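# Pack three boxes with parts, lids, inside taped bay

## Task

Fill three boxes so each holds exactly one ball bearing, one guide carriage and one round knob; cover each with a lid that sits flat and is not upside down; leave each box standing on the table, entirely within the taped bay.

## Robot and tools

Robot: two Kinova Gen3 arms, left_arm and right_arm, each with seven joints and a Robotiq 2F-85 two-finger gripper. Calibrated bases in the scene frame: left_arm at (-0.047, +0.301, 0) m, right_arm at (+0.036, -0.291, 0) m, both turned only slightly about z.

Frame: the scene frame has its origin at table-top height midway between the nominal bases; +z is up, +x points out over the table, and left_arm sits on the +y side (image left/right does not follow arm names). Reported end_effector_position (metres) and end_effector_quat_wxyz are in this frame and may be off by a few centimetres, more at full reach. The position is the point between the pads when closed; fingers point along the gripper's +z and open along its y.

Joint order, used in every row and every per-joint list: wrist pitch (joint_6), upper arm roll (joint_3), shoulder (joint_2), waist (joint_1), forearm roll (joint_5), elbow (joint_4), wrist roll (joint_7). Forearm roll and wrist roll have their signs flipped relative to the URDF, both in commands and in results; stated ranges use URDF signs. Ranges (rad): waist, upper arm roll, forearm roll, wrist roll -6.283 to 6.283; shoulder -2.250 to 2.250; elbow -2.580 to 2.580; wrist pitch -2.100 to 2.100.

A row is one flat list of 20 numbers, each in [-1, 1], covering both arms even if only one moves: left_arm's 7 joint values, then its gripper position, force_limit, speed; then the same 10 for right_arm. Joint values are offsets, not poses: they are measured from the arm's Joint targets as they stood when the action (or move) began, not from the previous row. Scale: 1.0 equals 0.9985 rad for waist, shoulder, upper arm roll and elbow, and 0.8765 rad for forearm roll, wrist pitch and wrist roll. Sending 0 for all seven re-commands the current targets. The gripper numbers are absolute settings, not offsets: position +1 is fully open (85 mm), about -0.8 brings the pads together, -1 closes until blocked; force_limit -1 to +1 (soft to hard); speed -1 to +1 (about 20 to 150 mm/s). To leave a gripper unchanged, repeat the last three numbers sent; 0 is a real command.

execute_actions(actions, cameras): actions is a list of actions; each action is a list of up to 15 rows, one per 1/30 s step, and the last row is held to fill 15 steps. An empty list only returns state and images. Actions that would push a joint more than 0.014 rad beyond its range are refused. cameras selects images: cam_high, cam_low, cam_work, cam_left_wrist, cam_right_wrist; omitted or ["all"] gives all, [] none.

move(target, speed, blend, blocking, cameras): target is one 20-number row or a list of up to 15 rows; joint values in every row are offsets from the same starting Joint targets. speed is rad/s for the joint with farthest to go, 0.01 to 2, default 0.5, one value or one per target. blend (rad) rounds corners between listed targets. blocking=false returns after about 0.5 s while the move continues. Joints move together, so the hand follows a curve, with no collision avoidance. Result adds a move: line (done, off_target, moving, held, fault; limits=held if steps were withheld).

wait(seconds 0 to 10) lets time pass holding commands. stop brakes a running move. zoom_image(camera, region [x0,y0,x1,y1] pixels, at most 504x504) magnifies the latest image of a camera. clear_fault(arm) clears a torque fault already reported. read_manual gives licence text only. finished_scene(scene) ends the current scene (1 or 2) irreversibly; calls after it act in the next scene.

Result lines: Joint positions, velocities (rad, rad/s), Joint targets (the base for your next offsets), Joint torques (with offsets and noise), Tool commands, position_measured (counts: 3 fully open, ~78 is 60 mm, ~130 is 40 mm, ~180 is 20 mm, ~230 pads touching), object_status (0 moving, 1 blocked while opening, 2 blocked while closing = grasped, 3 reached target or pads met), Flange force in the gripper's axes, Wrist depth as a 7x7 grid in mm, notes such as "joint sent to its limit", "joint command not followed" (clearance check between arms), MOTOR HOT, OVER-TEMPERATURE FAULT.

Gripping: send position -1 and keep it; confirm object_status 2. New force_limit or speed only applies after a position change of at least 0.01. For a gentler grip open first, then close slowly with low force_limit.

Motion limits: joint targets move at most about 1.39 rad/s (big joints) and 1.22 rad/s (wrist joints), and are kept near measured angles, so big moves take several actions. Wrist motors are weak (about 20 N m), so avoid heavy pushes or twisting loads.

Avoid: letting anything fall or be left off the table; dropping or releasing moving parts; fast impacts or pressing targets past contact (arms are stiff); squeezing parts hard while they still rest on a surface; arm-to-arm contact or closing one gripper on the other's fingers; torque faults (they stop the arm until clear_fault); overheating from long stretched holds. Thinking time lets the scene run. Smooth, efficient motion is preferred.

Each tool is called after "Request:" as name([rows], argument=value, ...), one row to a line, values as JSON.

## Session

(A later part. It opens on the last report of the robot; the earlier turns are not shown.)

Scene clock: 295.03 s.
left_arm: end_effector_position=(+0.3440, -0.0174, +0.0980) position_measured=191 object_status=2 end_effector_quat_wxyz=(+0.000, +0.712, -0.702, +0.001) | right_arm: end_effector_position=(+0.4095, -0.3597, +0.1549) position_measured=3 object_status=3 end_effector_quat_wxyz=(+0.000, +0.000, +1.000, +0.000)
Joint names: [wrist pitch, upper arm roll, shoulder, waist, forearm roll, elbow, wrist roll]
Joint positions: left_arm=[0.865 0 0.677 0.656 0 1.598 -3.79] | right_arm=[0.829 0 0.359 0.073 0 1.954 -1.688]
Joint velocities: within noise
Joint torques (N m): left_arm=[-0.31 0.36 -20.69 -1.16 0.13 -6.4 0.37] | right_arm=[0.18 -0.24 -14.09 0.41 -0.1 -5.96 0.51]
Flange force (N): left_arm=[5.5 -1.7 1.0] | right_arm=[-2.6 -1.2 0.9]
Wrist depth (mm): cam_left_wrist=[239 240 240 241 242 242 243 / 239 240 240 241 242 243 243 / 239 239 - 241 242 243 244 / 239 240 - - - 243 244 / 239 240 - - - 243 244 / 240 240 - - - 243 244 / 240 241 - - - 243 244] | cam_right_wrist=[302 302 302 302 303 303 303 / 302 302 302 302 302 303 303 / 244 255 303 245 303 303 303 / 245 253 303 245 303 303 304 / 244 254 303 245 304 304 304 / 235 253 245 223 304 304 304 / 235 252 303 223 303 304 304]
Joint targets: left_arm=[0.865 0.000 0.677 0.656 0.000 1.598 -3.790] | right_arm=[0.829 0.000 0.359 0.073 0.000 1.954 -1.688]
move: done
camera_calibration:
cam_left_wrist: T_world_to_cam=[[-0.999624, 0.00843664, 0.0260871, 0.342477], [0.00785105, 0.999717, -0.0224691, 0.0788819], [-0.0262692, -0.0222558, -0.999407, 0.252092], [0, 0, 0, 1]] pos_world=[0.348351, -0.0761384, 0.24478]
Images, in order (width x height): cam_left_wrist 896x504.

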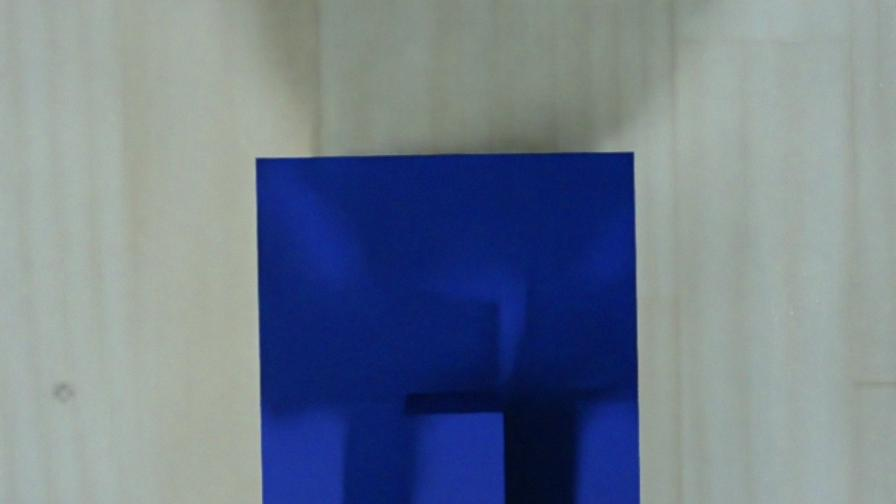

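Request:
move([
  [-0.024485,0,0.013592,0,0,0.007901,0,-1,-0.7,-0.8,0,0,0,0,0,0,0,1,-0.8,-1],
  [-0.037041,0,0.020754,0,0,0.011761,0,-1,-0.7,-0.8,0,0,0,0,0,0,0,1,-0.8,-1],
], speed=[0.05,0.015], cameras=["cam_left_wrist","cam_work","cam_low"])

Request:
zoom_image(camera="cam_low", region=[260, 180, 460, 300])

Request:
zoom_image(camera="cam_work", region=[370, 150, 490, 240])

Scene clock: 297.80 s.
left_arm: end_effector_position=(+0.3440, -0.0174, +0.0848) position_measured=191 object_status=2 end_effector_quat_wxyz=(+0.000, +0.712, -0.702, +0.001) | right_arm: end_effector_position=(+0.4095, -0.3597, +0.1549) position_measured=3 object_status=3 end_effector_quat_wxyz=(+0.000, +0.000, +1.000, +0.000)
Joint names: [wrist pitch, upper arm roll, shoulder, waist, forearm roll, elbow, wrist roll]
Joint positions: left_arm=[0.833 0 0.698 0.656 0 1.61 -3.79] | right_arm=[0.829 0 0.359 0.073 0 1.954 -1.688]
Joint velocities: within noise
Joint torques (N m): left_arm=[-0.42 0.65 -18.52 -0.77 0.08 -5.41 0.36] | right_arm=[0.16 -0.15 -14.06 0.35 -0.05 -5.89 0.52]
Flange force (N): left_arm=[4.3 -1.5 -3.5] | right_arm=[-2.8 -1.4 0.7]
Wrist depth (mm): cam_left_wrist=[226 227 227 228 229 229 230 / 226 227 227 228 229 230 230 / 226 227 - 229 230 230 230 / 227 227 - - - 230 231 / 226 227 - - - 230 231 / 227 228 - - - 231 231 / 227 228 - - - 230 231] | cam_right_wrist=[302 303 302 303 303 302 303 / 302 302 303 302 303 303 303 / 244 255 303 245 303 303 304 / 244 254 303 245 303 303 305 / 244 253 303 245 304 303 304 / 235 253 245 223 304 304 304 / 234 252 304 223 304 304 305]
Joint targets: left_arm=[0.833 0.000 0.698 0.656 0.000 1.610 -3.790] | right_arm=[0.829 0.000 0.359 0.073 0.000 1.954 -1.688]
move: done
camera_calibration:
cam_left_wrist: T_world_to_cam=[[-0.999627, 0.0084358, 0.0259871, 0.342846], [0.00785246, 0.999717, -0.0224683, 0.0785846], [-0.0261693, -0.0222558, -0.99941, 0.238865], [0, 0, 0, 1]] pos_world=[0.348352, -0.0761384, 0.231581]
Images, in order (width x height): cam_low 896x504, cam_work 896x504, cam_left_wrist 896x504.

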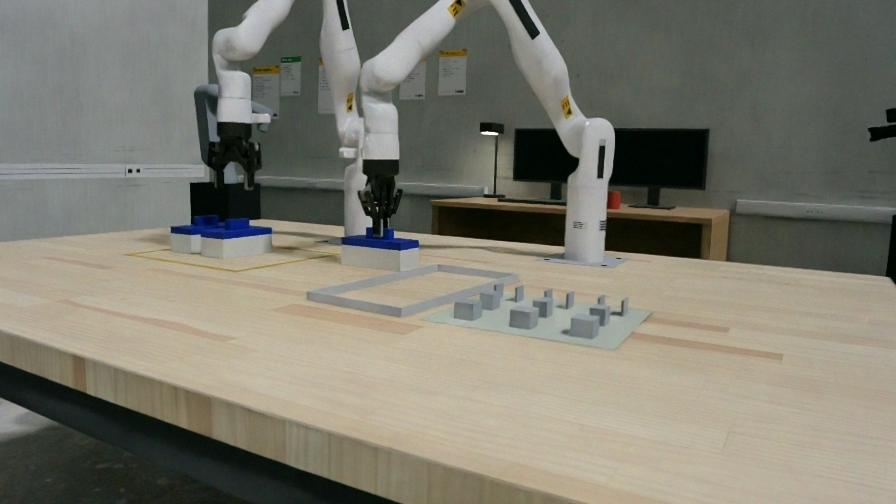

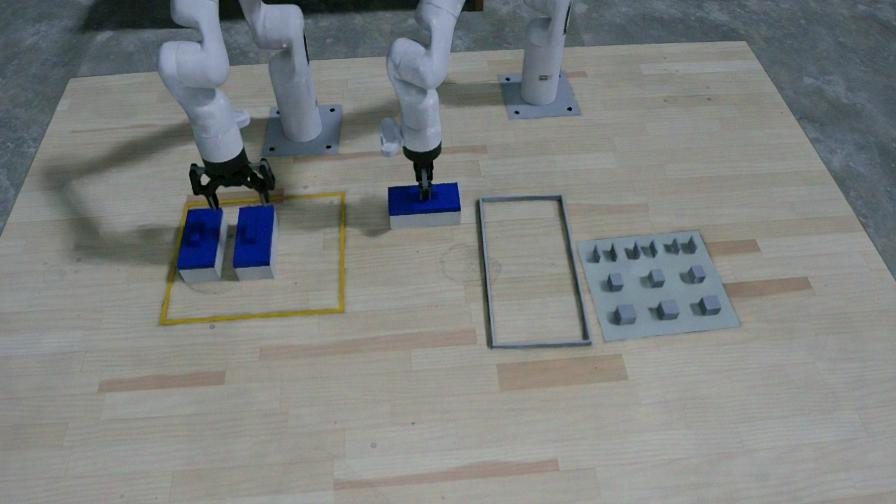

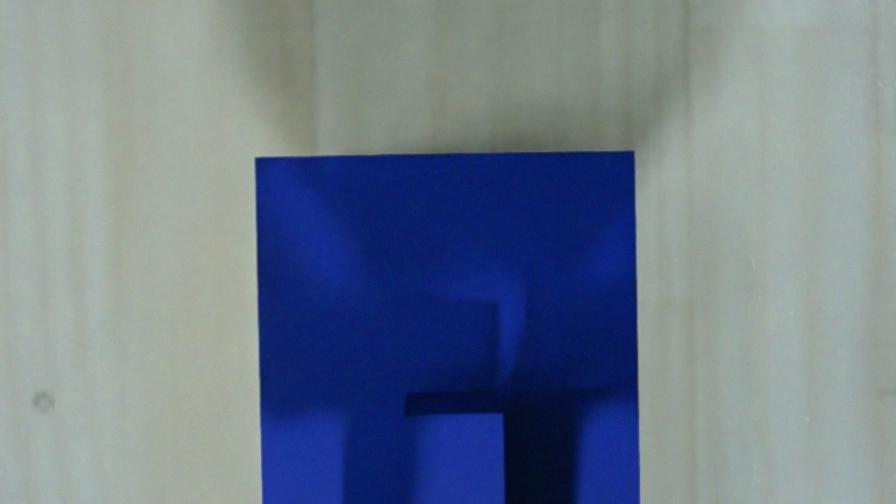

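Scaled by 2.520.

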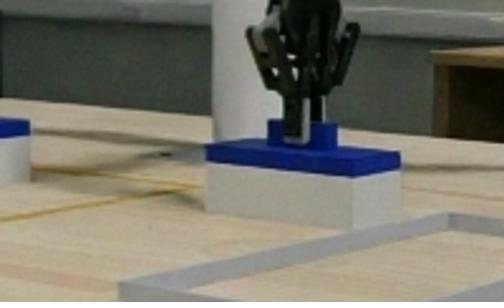

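Scaled by 4.200.

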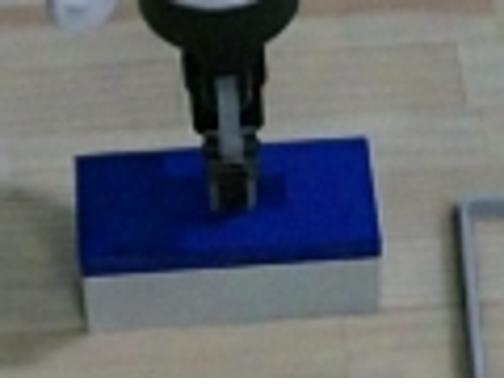

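Request:
move([
  [0,0,0,0,0,0,0,0.2,-0.7,-0.8,0,0,0,0,0,0,0,1,-0.8,-1],
  [0.18937,0,-0.094926,0,0,-0.071306,0,0.2,-0.7,-0.8,0,0,0,0,0,0,0,1,-0.8,-1],
], speed=[0.2,0.2], cameras=["cam_left_wrist"])

Scene clock: 300.97 s.
left_arm: end_effector_position=(+0.3439, -0.0174, +0.1503) position_measured=104 object_status=3 end_effector_quat_wxyz=(+0.000, +0.712, -0.702, +0.001) | right_arm: end_effector_position=(+0.4095, -0.3597, +0.1549) position_measured=3 object_status=3 end_effector_quat_wxyz=(+0.000, +0.000, +1.000, +0.000)
Joint names: [wrist pitch, upper arm roll, shoulder, waist, forearm roll, elbow, wrist roll]
Joint positions: left_arm=[0.999 0 0.603 0.656 0 1.538 -3.79] | right_arm=[0.829 0 0.359 0.073 0 1.954 -1.688]
Joint velocities: within noise
Joint torques (N m): left_arm=[-0.39 0.33 -19.95 -1.14 0.14 -7.09 0.33] | right_arm=[0.17 -0.15 -14.11 0.33 -0.06 -5.93 0.49]
Flange force (N): left_arm=[5.3 -1.7 -0.1] | right_arm=[-2.7 -1.3 0.8]
Wrist depth (mm): cam_left_wrist=[294 294 295 294 295 295 295 / 293 294 294 294 295 295 295 / 294 294 294 295 295 295 295 / 294 294 295 236 237 295 295 / 293 294 294 236 236 295 295 / 293 294 294 236 236 294 295 / 293 294 294 214 236 294 295] | cam_right_wrist=[302 302 303 303 304 303 303 / 302 303 303 303 303 303 303 / 244 255 303 245 303 303 303 / 244 254 302 245 302 304 303 / 245 253 303 245 304 303 304 / 235 253 245 223 303 304 304 / 234 252 304 223 303 304 304]
Joint targets: left_arm=[0.999 0.000 0.603 0.656 0.000 1.538 -3.790] | right_arm=[0.829 0.000 0.359 0.073 0.000 1.954 -1.688]
move: done
camera_calibration:
cam_left_wrist: T_world_to_cam=[[-0.999621, 0.00843585, 0.0261879, 0.340984], [0.00785063, 0.999719, -0.0223699, 0.0799263], [-0.0263692, -0.0221558, -0.999407, 0.304302], [0, 0, 0, 1]] pos_world=[0.348251, -0.0760382, 0.29698]
Images, in order (width x height): cam_left_wrist 896x504.

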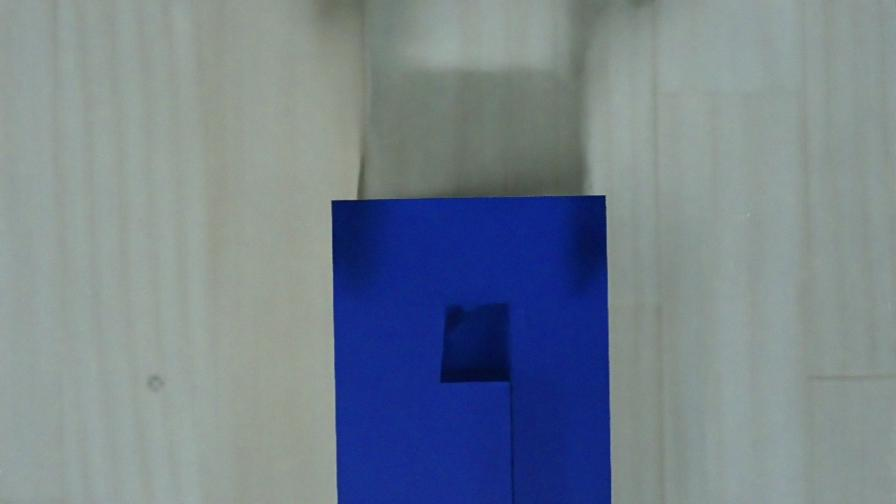

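Request:
move([
  [0,0,0,-0.6067,0,0,0,0.2,-0.7,-0.8,-0.071423,0,0.122245,-0.919146,0,-0.059546,-0.76216,1,-0.8,-1],
], speed=[0.6], cameras=["cam_right_wrist","cam_work"])

Request:
zoom_image(camera="cam_work", region=[370, 150, 490, 240])

Scene clock: 304.00 s.
left_arm: end_effector_position=(+0.4559, +0.2618, +0.1504) position_measured=104 object_status=3 end_effector_quat_wxyz=(+0.000, +0.889, -0.458, +0.001) | right_arm: end_effector_position=(+0.3405, -0.0121, +0.1199) position_measured=3 object_status=3 end_effector_quat_wxyz=(+0.000, +0.713, -0.702, +0.000)
Joint names: [wrist pitch, upper arm roll, shoulder, waist, forearm roll, elbow, wrist roll]
Joint positions: left_arm=[0.999 0 0.603 0.05 0 1.538 -3.79] | right_arm=[0.766 0 0.481 -0.844 0 1.895 -2.356]
Joint velocities: within noise
Joint torques (N m): left_arm=[-0.37 0.36 -19.94 -1.12 0.14 -7.04 0.36] | right_arm=[0.23 -0.2 -15.97 0.43 -0.11 -5.42 0.51]
Flange force (N): left_arm=[5.4 -1.7 -0.1] | right_arm=[-1.8 -2.6 1.1]
Wrist depth (mm): cam_left_wrist=[294 294 295 295 295 295 296 / 294 294 294 295 295 295 295 / 294 294 295 294 295 296 295 / 294 294 294 295 295 295 296 / 293 294 294 295 295 295 295 / 293 294 294 294 294 295 295 / 293 293 293 294 294 295 295] | cam_right_wrist=[266 267 268 270 270 272 272 / 266 267 268 269 270 270 272 / 266 267 210 211 269 271 272 / 266 267 210 210 211 270 272 / 266 266 209 210 211 271 271 / 266 267 210 188 210 270 270 / 266 266 209 188 211 270 271]
Joint targets: left_arm=[0.999 0.000 0.603 0.050 0.000 1.538 -3.790] | right_arm=[0.766 0.000 0.481 -0.844 0.000 1.895 -2.356]
move: done
camera_calibration:
cam_right_wrist: T_world_to_cam=[[-0.999373, -0.0194039, 0.02962, 0.332054], [-0.0196429, 0.999777, -0.00779921, 0.0734719], [-0.0294621, -0.00837615, -0.999531, 0.278688], [0, 0, 0, 1]] pos_world=[0.3415, -0.064678, 0.269295]
Images, in order (width x height): cam_work 896x504, cam_right_wrist 896x504.

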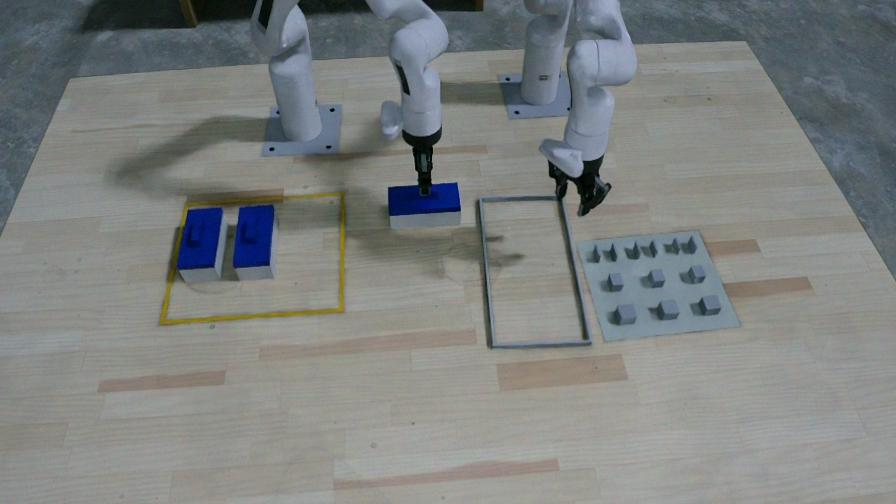

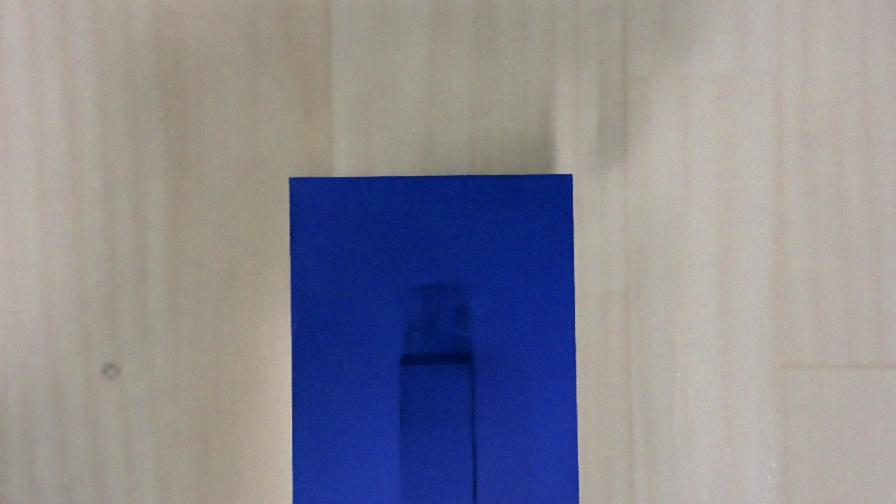

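Scaled by 4.200.

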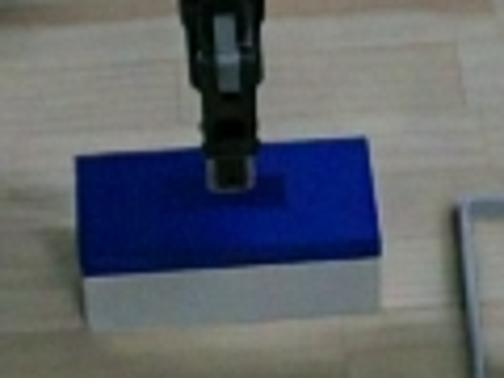

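Request:
move([
  [0,0,0,0,0,0,0,0.2,-0.7,-0.8,-0.16328,0,0.099861,0.003819,0,0.043469,-0.00435,1,-0.8,-1],
], speed=[0.2], cameras=["cam_right_wrist","cam_work","cam_low"])

Request:
zoom_image(camera="cam_work", region=[370, 140, 490, 230])

Scene clock: 306.80 s.
left_arm: end_effector_position=(+0.4559, +0.2618, +0.1504) position_measured=104 object_status=3 end_effector_quat_wxyz=(+0.000, +0.889, -0.458, +0.001) | right_arm: end_effector_position=(+0.3427, -0.0121, +0.0699) position_measured=3 object_status=3 end_effector_quat_wxyz=(+0.000, +0.713, -0.702, +0.000)
Joint names: [wrist pitch, upper arm roll, shoulder, waist, forearm roll, elbow, wrist roll]
Joint positions: left_arm=[0.999 0 0.603 0.05 0 1.538 -3.79] | right_arm=[0.623 0 0.581 -0.841 0 1.938 -2.36]
Joint velocities: within noise
Joint torques (N m): left_arm=[-0.36 0.34 -20.02 -1.15 0.14 -7.04 0.36] | right_arm=[0.2 -0.05 -16.66 0.51 -0.1 -4.4 0.57]
Flange force (N): left_arm=[5.5 -1.8 0.0] | right_arm=[-2.0 -2.4 1.3]
Wrist depth (mm): cam_left_wrist=[294 294 294 295 295 296 296 / 294 294 295 295 295 295 296 / 294 294 294 295 296 295 295 / 294 294 294 294 295 295 295 / 293 293 294 294 295 295 295 / 293 294 294 294 295 295 295 / 293 293 293 294 294 295 295] | cam_right_wrist=[217 217 218 219 220 221 221 / 217 217 218 219 219 220 221 / 217 217 - 219 - 220 221 / 216 217 - - - 220 221 / 216 217 - - - 220 221 / 216 216 - - - 220 221 / 216 217 - - - 220 220]
Joint targets: left_arm=[0.999 0.000 0.603 0.050 0.000 1.538 -3.790] | right_arm=[0.623 0.000 0.581 -0.841 0.000 1.938 -2.360]
move: done
camera_calibration:
cam_right_wrist: T_world_to_cam=[[-0.999373, -0.0194039, 0.02962, 0.335734], [-0.0196429, 0.999777, -0.00779921, 0.0731251], [-0.0294621, -0.00837615, -0.999531, 0.228777], [0, 0, 0, 1]] pos_world=[0.3437, -0.064678, 0.219295]
Images, in order (width x height): cam_low 896x504, cam_work 896x504, cam_right_wrist 896x504.

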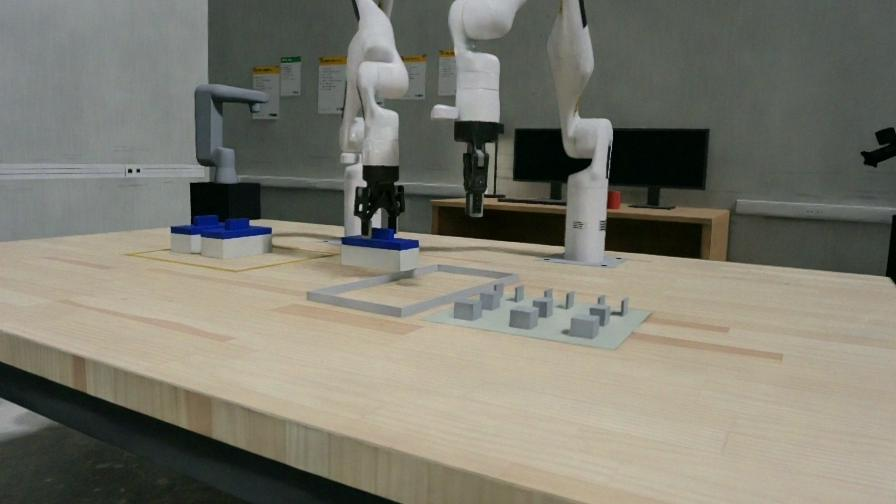

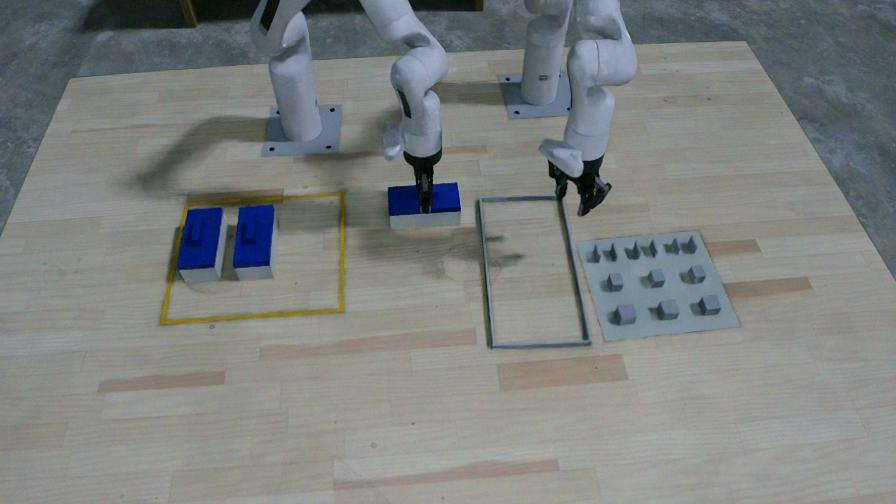

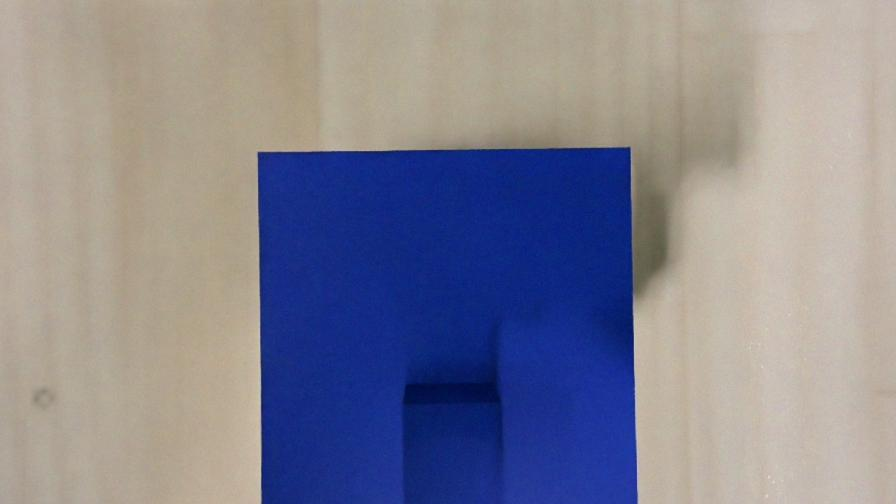

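Scaled by 4.200.

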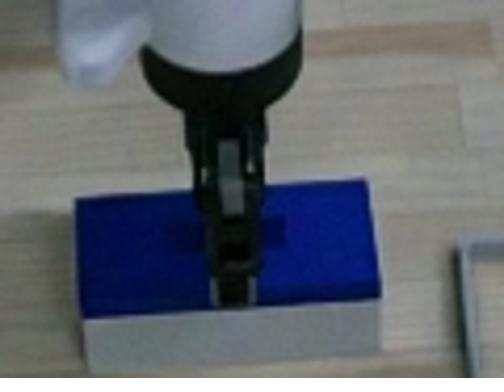

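Request:
zoom_image(camera="cam_work", region=[400, 170, 450, 230])

Request:
zoom_image(camera="cam_low", region=[330, 170, 430, 280])

Scaled by 8.400.

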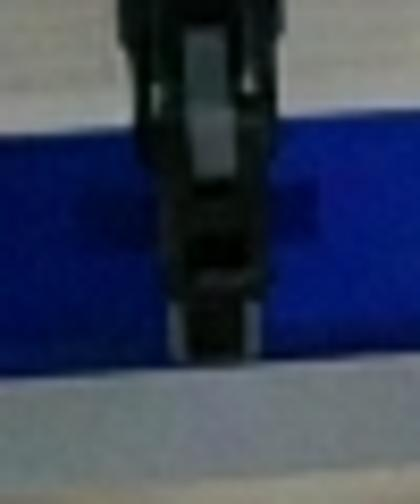

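Scaled by 4.582.

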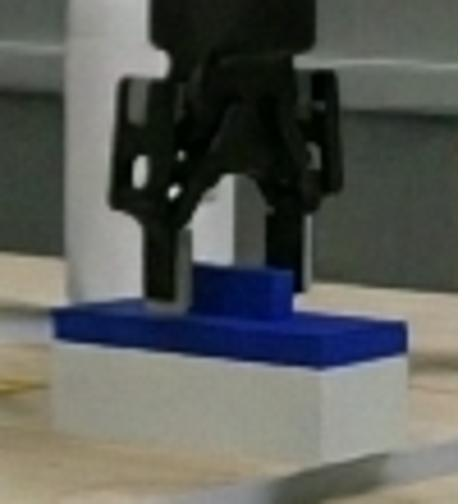

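Request:
move([
  [0,0,0,0,0,0,0,0.2,-0.7,-0.8,-0.108321,0,0.073063,0,0,0.022023,0,1,-0.8,-1],
  [0,0,0,0,0,0,0,0.2,-0.7,-0.8,-0.108321,0,0.073063,0,0,0.022023,0,-1,-0.8,-1],
], speed=[0.12,0.12], cameras=["cam_right_wrist","cam_low"])

Scene clock: 312.27 s.
left_arm: end_effector_position=(+0.4559, +0.2618, +0.1504) position_measured=104 object_status=3 end_effector_quat_wxyz=(+0.000, +0.889, -0.458, +0.001) | right_arm: end_effector_position=(+0.3426, -0.0121, +0.0359) position_measured=50 object_status=0 end_effector_quat_wxyz=(+0.000, +0.713, -0.702, +0.000)
Joint names: [wrist pitch, upper arm roll, shoulder, waist, forearm roll, elbow, wrist roll]
Joint positions: left_arm=[0.999 0 0.603 0.05 0 1.538 -3.79] | right_arm=[0.528 0 0.654 -0.841 0 1.96 -2.36]
Joint velocities: within noise
Joint torques (N m): left_arm=[-0.37 0.33 -19.96 -1.09 0.13 -7.05 0.36] | right_arm=[-0.38 0.14 -13.53 0.79 -0.14 -3.57 0.51]
Flange force (N): left_arm=[5.3 -1.7 -0.1] | right_arm=[-0.6 0.7 -8.1]
Wrist depth (mm): cam_left_wrist=[294 294 295 295 295 295 296 / 294 294 295 295 295 296 296 / 294 294 294 295 295 295 296 / 293 294 294 295 295 295 296 / 293 294 294 294 295 295 295 / 293 294 294 294 295 295 295 / 293 293 293 294 294 295 295] | cam_right_wrist=[183 184 184 185 185 186 187 / 183 184 184 185 185 186 187 / 183 - - - - - 186 / 183 - - - - - 187 / 182 - - - - - 186 / 182 - - - - - 186 / 182 - - - - - 186]
Joint targets: left_arm=[0.999 0.000 0.603 0.050 0.000 1.538 -3.790] | right_arm=[0.528 0.000 0.654 -0.841 0.000 1.960 -2.360]
move: done
camera_calibration:
cam_right_wrist: T_world_to_cam=[[-0.999373, -0.0194025, 0.02962, 0.336741], [-0.0196415, 0.999777, -0.00779923, 0.0728595], [-0.0294621, -0.00837612, -0.999531, 0.194793], [0, 0, 0, 1]] pos_world=[0.3437, -0.064678, 0.185295]
Images, in order (width x height): cam_low 896x504, cam_right_wrist 896x504.

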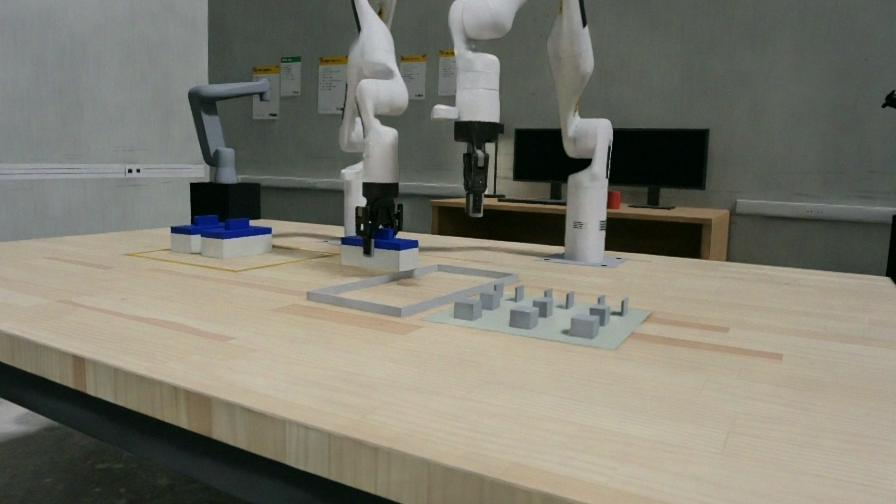

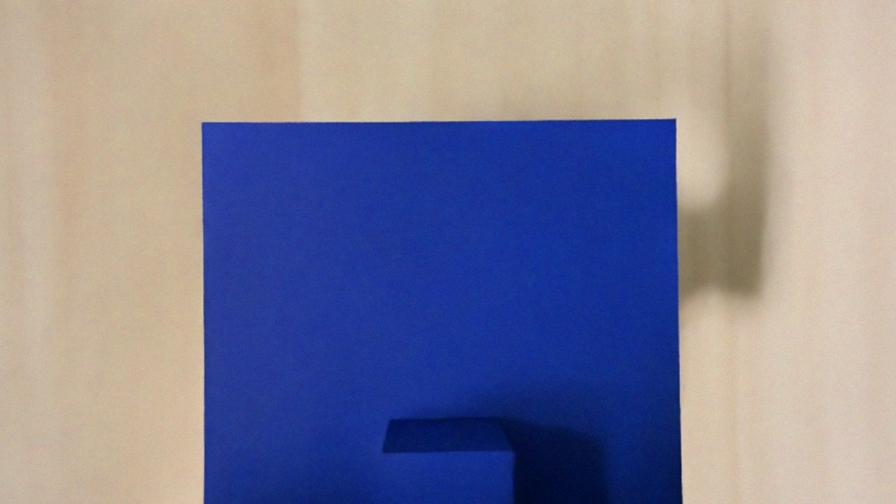

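Request:
move([
  [0,0,0,0,0,0,0,0.2,-0.7,-0.8,0.393867,0,-0.229441,0,0,-0.116301,0,-1,-0.8,-1],
], speed=[0.2], cameras=["cam_low"])

Scene clock: 316.03 s.
left_arm: end_effector_position=(+0.4559, +0.2618, +0.1504) position_measured=104 object_status=3 end_effector_quat_wxyz=(+0.000, +0.889, -0.458, +0.001) | right_arm: end_effector_position=(+0.3427, -0.0121, +0.1548) position_measured=50 object_status=2 end_effector_quat_wxyz=(+0.000, +0.713, -0.702, +0.000)
Joint names: [wrist pitch, upper arm roll, shoulder, waist, forearm roll, elbow, wrist roll]
Joint positions: left_arm=[0.999 0 0.603 0.05 0 1.538 -3.79] | right_arm=[0.874 0 0.425 -0.841 0 1.844 -2.36]
Joint velocities: within noise
Joint torques (N m): left_arm=[-0.35 0.38 -19.97 -1.1 0.13 -7.05 0.35] | right_arm=[0.15 -0.17 -17.41 0.39 -0.05 -7.19 0.55]
Flange force (N): left_arm=[5.3 -1.7 0.0] | right_arm=[-1.5 -2.8 5.0]
Wrist depth (mm): cam_left_wrist=[294 295 295 294 295 295 296 / 294 295 295 295 295 295 295 / 294 294 294 295 294 295 296 / 294 294 295 295 295 295 295 / 293 294 294 294 295 295 295 / 293 294 294 294 295 295 295 / 293 293 293 294 295 295 295] | cam_right_wrist=[301 301 302 302 303 303 303 / 301 301 302 303 303 303 304 / 301 - - - - - 304 / 301 - - - - - 304 / 302 - - - - - 304 / 302 - - - - - 305 / 302 - - - - - 304]
Joint targets: left_arm=[0.999 0.000 0.603 0.050 0.000 1.538 -3.790] | right_arm=[0.874 0.000 0.425 -0.841 0.000 1.844 -2.360]
move: done
Images, in order (width x height): cam_low 896x504.

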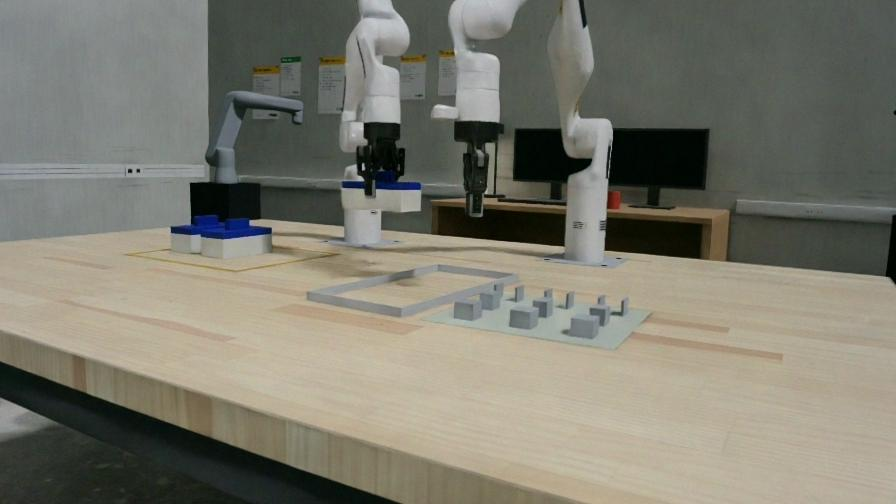

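Request:
move([
  [0,0,0,0,0,0,0,0.2,-0.7,-0.8,-0.056426,0,-0.073428,0.622552,0,0.122959,1,-1,-0.8,-1],
], speed=[0.45], cameras=["cam_work"])

Scene clock: 318.70 s.
left_arm: end_effector_position=(+0.4559, +0.2618, +0.1504) position_measured=104 object_status=3 end_effector_quat_wxyz=(+0.000, +0.889, -0.458, +0.001) | right_arm: end_effector_position=(+0.4095, -0.2498, +0.1549) position_measured=50 object_status=2 end_effector_quat_wxyz=(+0.000, -0.044, +0.999, +0.000)
Joint names: [wrist pitch, upper arm roll, shoulder, waist, forearm roll, elbow, wrist roll]
Joint positions: left_arm=[0.999 0 0.603 0.05 0 1.538 -3.79] | right_arm=[0.824 0 0.351 -0.219 0 1.967 -1.483]
Joint velocities: within noise
Joint torques (N m): left_arm=[-0.36 0.4 -19.92 -1.12 0.1 -7.07 0.35] | right_arm=[0.24 -0.19 -15.31 0.42 -0.07 -6.74 0.55]
Flange force (N): left_arm=[5.2 -1.6 -0.1] | right_arm=[-2.8 -0.8 4.7]
Wrist depth (mm): cam_left_wrist=[294 294 295 295 295 295 296 / 294 295 294 295 295 295 296 / 294 294 294 295 295 295 296 / 293 294 294 295 295 295 295 / 293 294 294 294 295 295 295 / 293 294 295 294 295 295 295 / 293 292 293 294 294 295 295] | cam_right_wrist=[305 304 305 305 305 306 307 / 304 304 305 305 306 305 306 / 245 - - - - - 306 / 245 - - - - - 305 / 245 - - - - - 305 / 235 - - - - - 304 / 240 - - - - - 304]
Joint targets: left_arm=[0.999 0.000 0.603 0.050 0.000 1.538 -3.790] | right_arm=[0.824 0.000 0.351 -0.219 0.000 1.967 -1.483]
move: done
Images, in order (width x height): cam_work 896x504.

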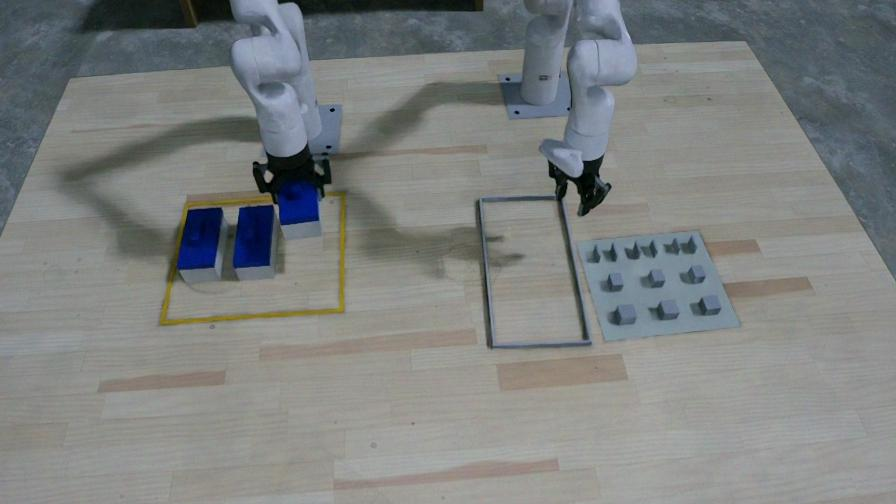

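Request:
move([
  [0,0,0,0,0,0,0,0.2,-0.7,-0.8,-0.381238,0,0.220549,0,0,0.114108,0.100041,-1,-0.8,-1],
  [0,0,0,0,0,0,0,0.2,-0.7,-0.8,-0.428056,0,0.253459,0,0,0.122295,0.100041,-1,-0.8,-1],
  [0,0,0,0,0,0,0,0.2,-0.7,-0.8,-0.429774,0,0.254693,0,0,0.12257,0.100041,1,-0.8,-1],
], speed=[0.3,0.07,0.015], cameras=["cam_work","cam_low"])

Scene clock: 323.43 s.
left_arm: end_effector_position=(+0.4559, +0.2618, +0.1504) position_measured=104 object_status=3 end_effector_quat_wxyz=(+0.000, +0.889, -0.458, +0.001) | right_arm: end_effector_position=(+0.4094, -0.2498, +0.0359) position_measured=3 object_status=0 end_effector_quat_wxyz=(+0.000, +0.000, +1.000, +0.000)
Joint names: [wrist pitch, upper arm roll, shoulder, waist, forearm roll, elbow, wrist roll]
Joint positions: left_arm=[0.999 0 0.603 0.05 0 1.538 -3.79] | right_arm=[0.447 0 0.606 -0.219 0 2.089 -1.395]
Joint velocities: within noise
Joint torques (N m): left_arm=[-0.35 0.35 -19.91 -1.12 0.13 -7.05 0.36] | right_arm=[0.25 -0.16 -15.74 0.48 -0.06 -3.12 0.57]
Flange force (N): left_arm=[5.3 -1.6 -0.1] | right_arm=[-2.5 0.4 1.9]
Wrist depth (mm): cam_left_wrist=[294 294 295 295 295 295 296 / 294 294 294 295 295 295 296 / 294 294 295 294 295 296 295 / 294 294 294 295 295 295 296 / 293 294 294 294 295 295 295 / 292 294 294 294 295 295 295 / 293 293 293 294 295 294 295] | cam_right_wrist=[185 185 185 185 185 186 186 / 184 185 185 185 185 186 186 / 184 - - - - - 186 / 184 - - - - - 185 / 184 - - - - - 185 / 184 - - - - - 185 / 183 - - - - - 185]
Joint targets: left_arm=[0.999 0.000 0.603 0.050 0.000 1.538 -3.790] | right_arm=[0.447 0.000 0.606 -0.219 0.000 2.089 -1.395]
move: done
Images, in order (width x height): cam_low 896x504, cam_work 896x504.

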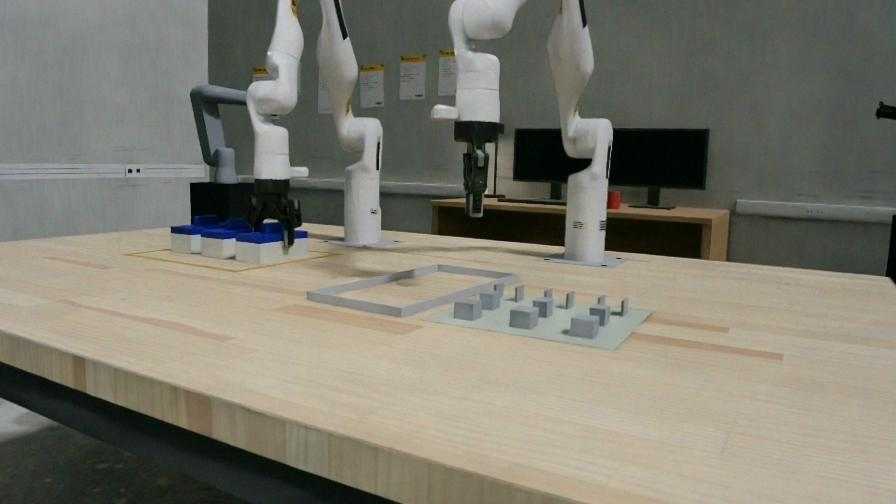

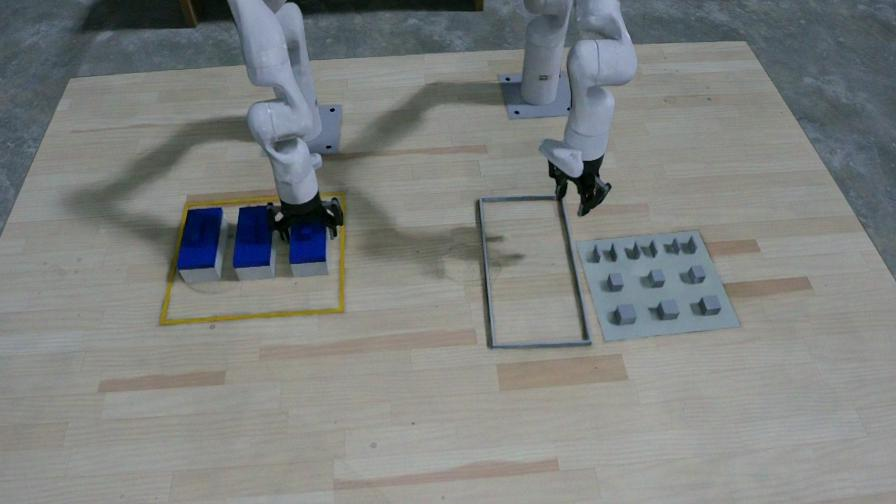

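Request:
move([
  [0,0,0,0,0,0,0,0.2,-0.7,-0.8,0.429774,0,-0.254693,0,0,-0.12257,0,1,-0.8,-1],
  [0,0,0,0,0,0,0,0.2,-0.7,-0.8,0.429774,0,-0.254693,-0.35,0,-0.12257,0,1,-0.8,-1],
], speed=[0.2,0.5], cameras=["cam_work","cam_high"])

Request:
zoom_image(camera="cam_work", region=[150, 180, 360, 340])

Request:
zoom_image(camera="cam_high", region=[440, 260, 640, 420])

Scene clock: 326.90 s.
left_arm: end_effector_position=(+0.4559, +0.2618, +0.1504) position_measured=104 object_status=3 end_effector_quat_wxyz=(+0.000, +0.889, -0.458, +0.001) | right_arm: end_effector_position=(+0.3727, -0.1243, +0.1549) position_measured=3 object_status=3 end_effector_quat_wxyz=(+0.000, -0.174, +0.985, +0.000)
Joint names: [wrist pitch, upper arm roll, shoulder, waist, forearm roll, elbow, wrist roll]
Joint positions: left_arm=[0.999 0 0.603 0.05 0 1.538 -3.79] | right_arm=[0.824 0 0.351 -0.568 0 1.967 -1.395]
Joint velocities: within noise
Joint torques (N m): left_arm=[-0.38 0.43 -19.94 -1.14 0.12 -7.06 0.38] | right_arm=[0.21 -0.29 -13.97 0.4 -0.04 -5.9 0.52]
Flange force (N): left_arm=[5.4 -1.6 -0.1] | right_arm=[-3.0 -0.5 1.0]
Wrist depth (mm): cam_left_wrist=[294 294 295 295 296 295 296 / 294 294 294 295 295 296 296 / 294 294 294 295 295 295 296 / 294 294 294 295 295 295 296 / 293 294 294 295 295 295 295 / 293 293 294 294 294 295 295 / 293 293 293 294 295 295 295] | cam_right_wrist=[300 301 302 303 303 306 305 / 300 301 302 302 304 305 306 / 242 301 302 303 304 305 305 / 243 301 303 304 304 305 306 / 243 301 303 303 305 305 306 / 243 301 303 304 304 305 306 / 243 302 302 304 304 305 306]
Joint targets: left_arm=[0.999 0.000 0.603 0.050 0.000 1.538 -3.790] | right_arm=[0.824 0.000 0.351 -0.568 0.000 1.967 -1.395]
move: done
Images, in order (width x height): cam_high 896x504, cam_work 896x504.

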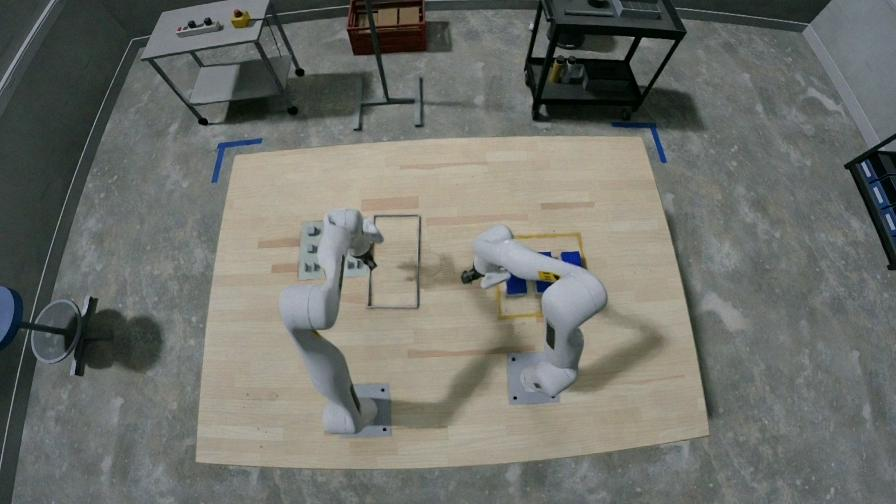

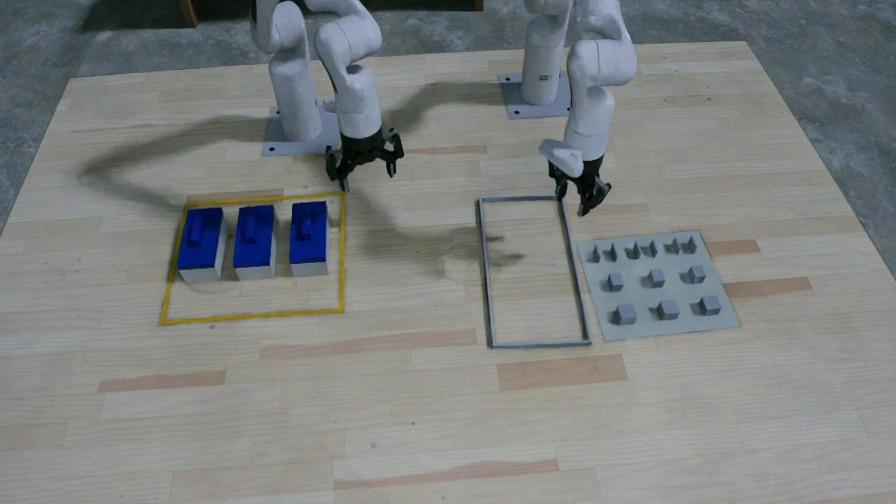

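Scaled by 2.400.

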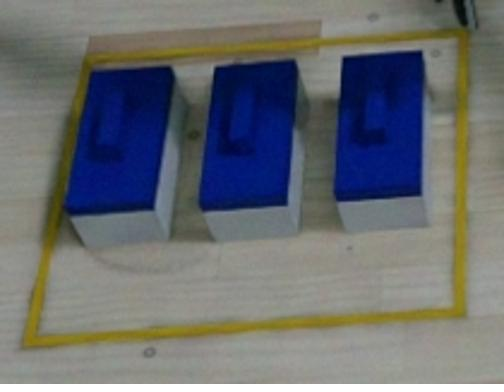

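Scaled by 2.520.

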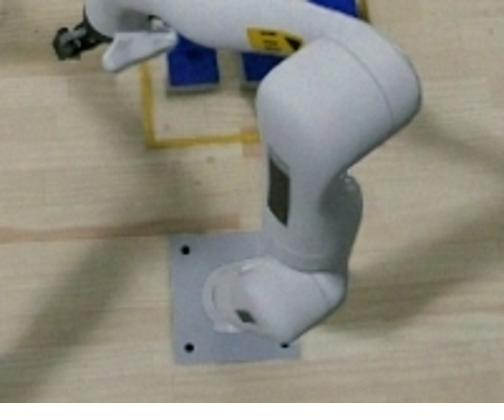

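Request:
finished_scene(scene=2)

The scene is finished: the task was done.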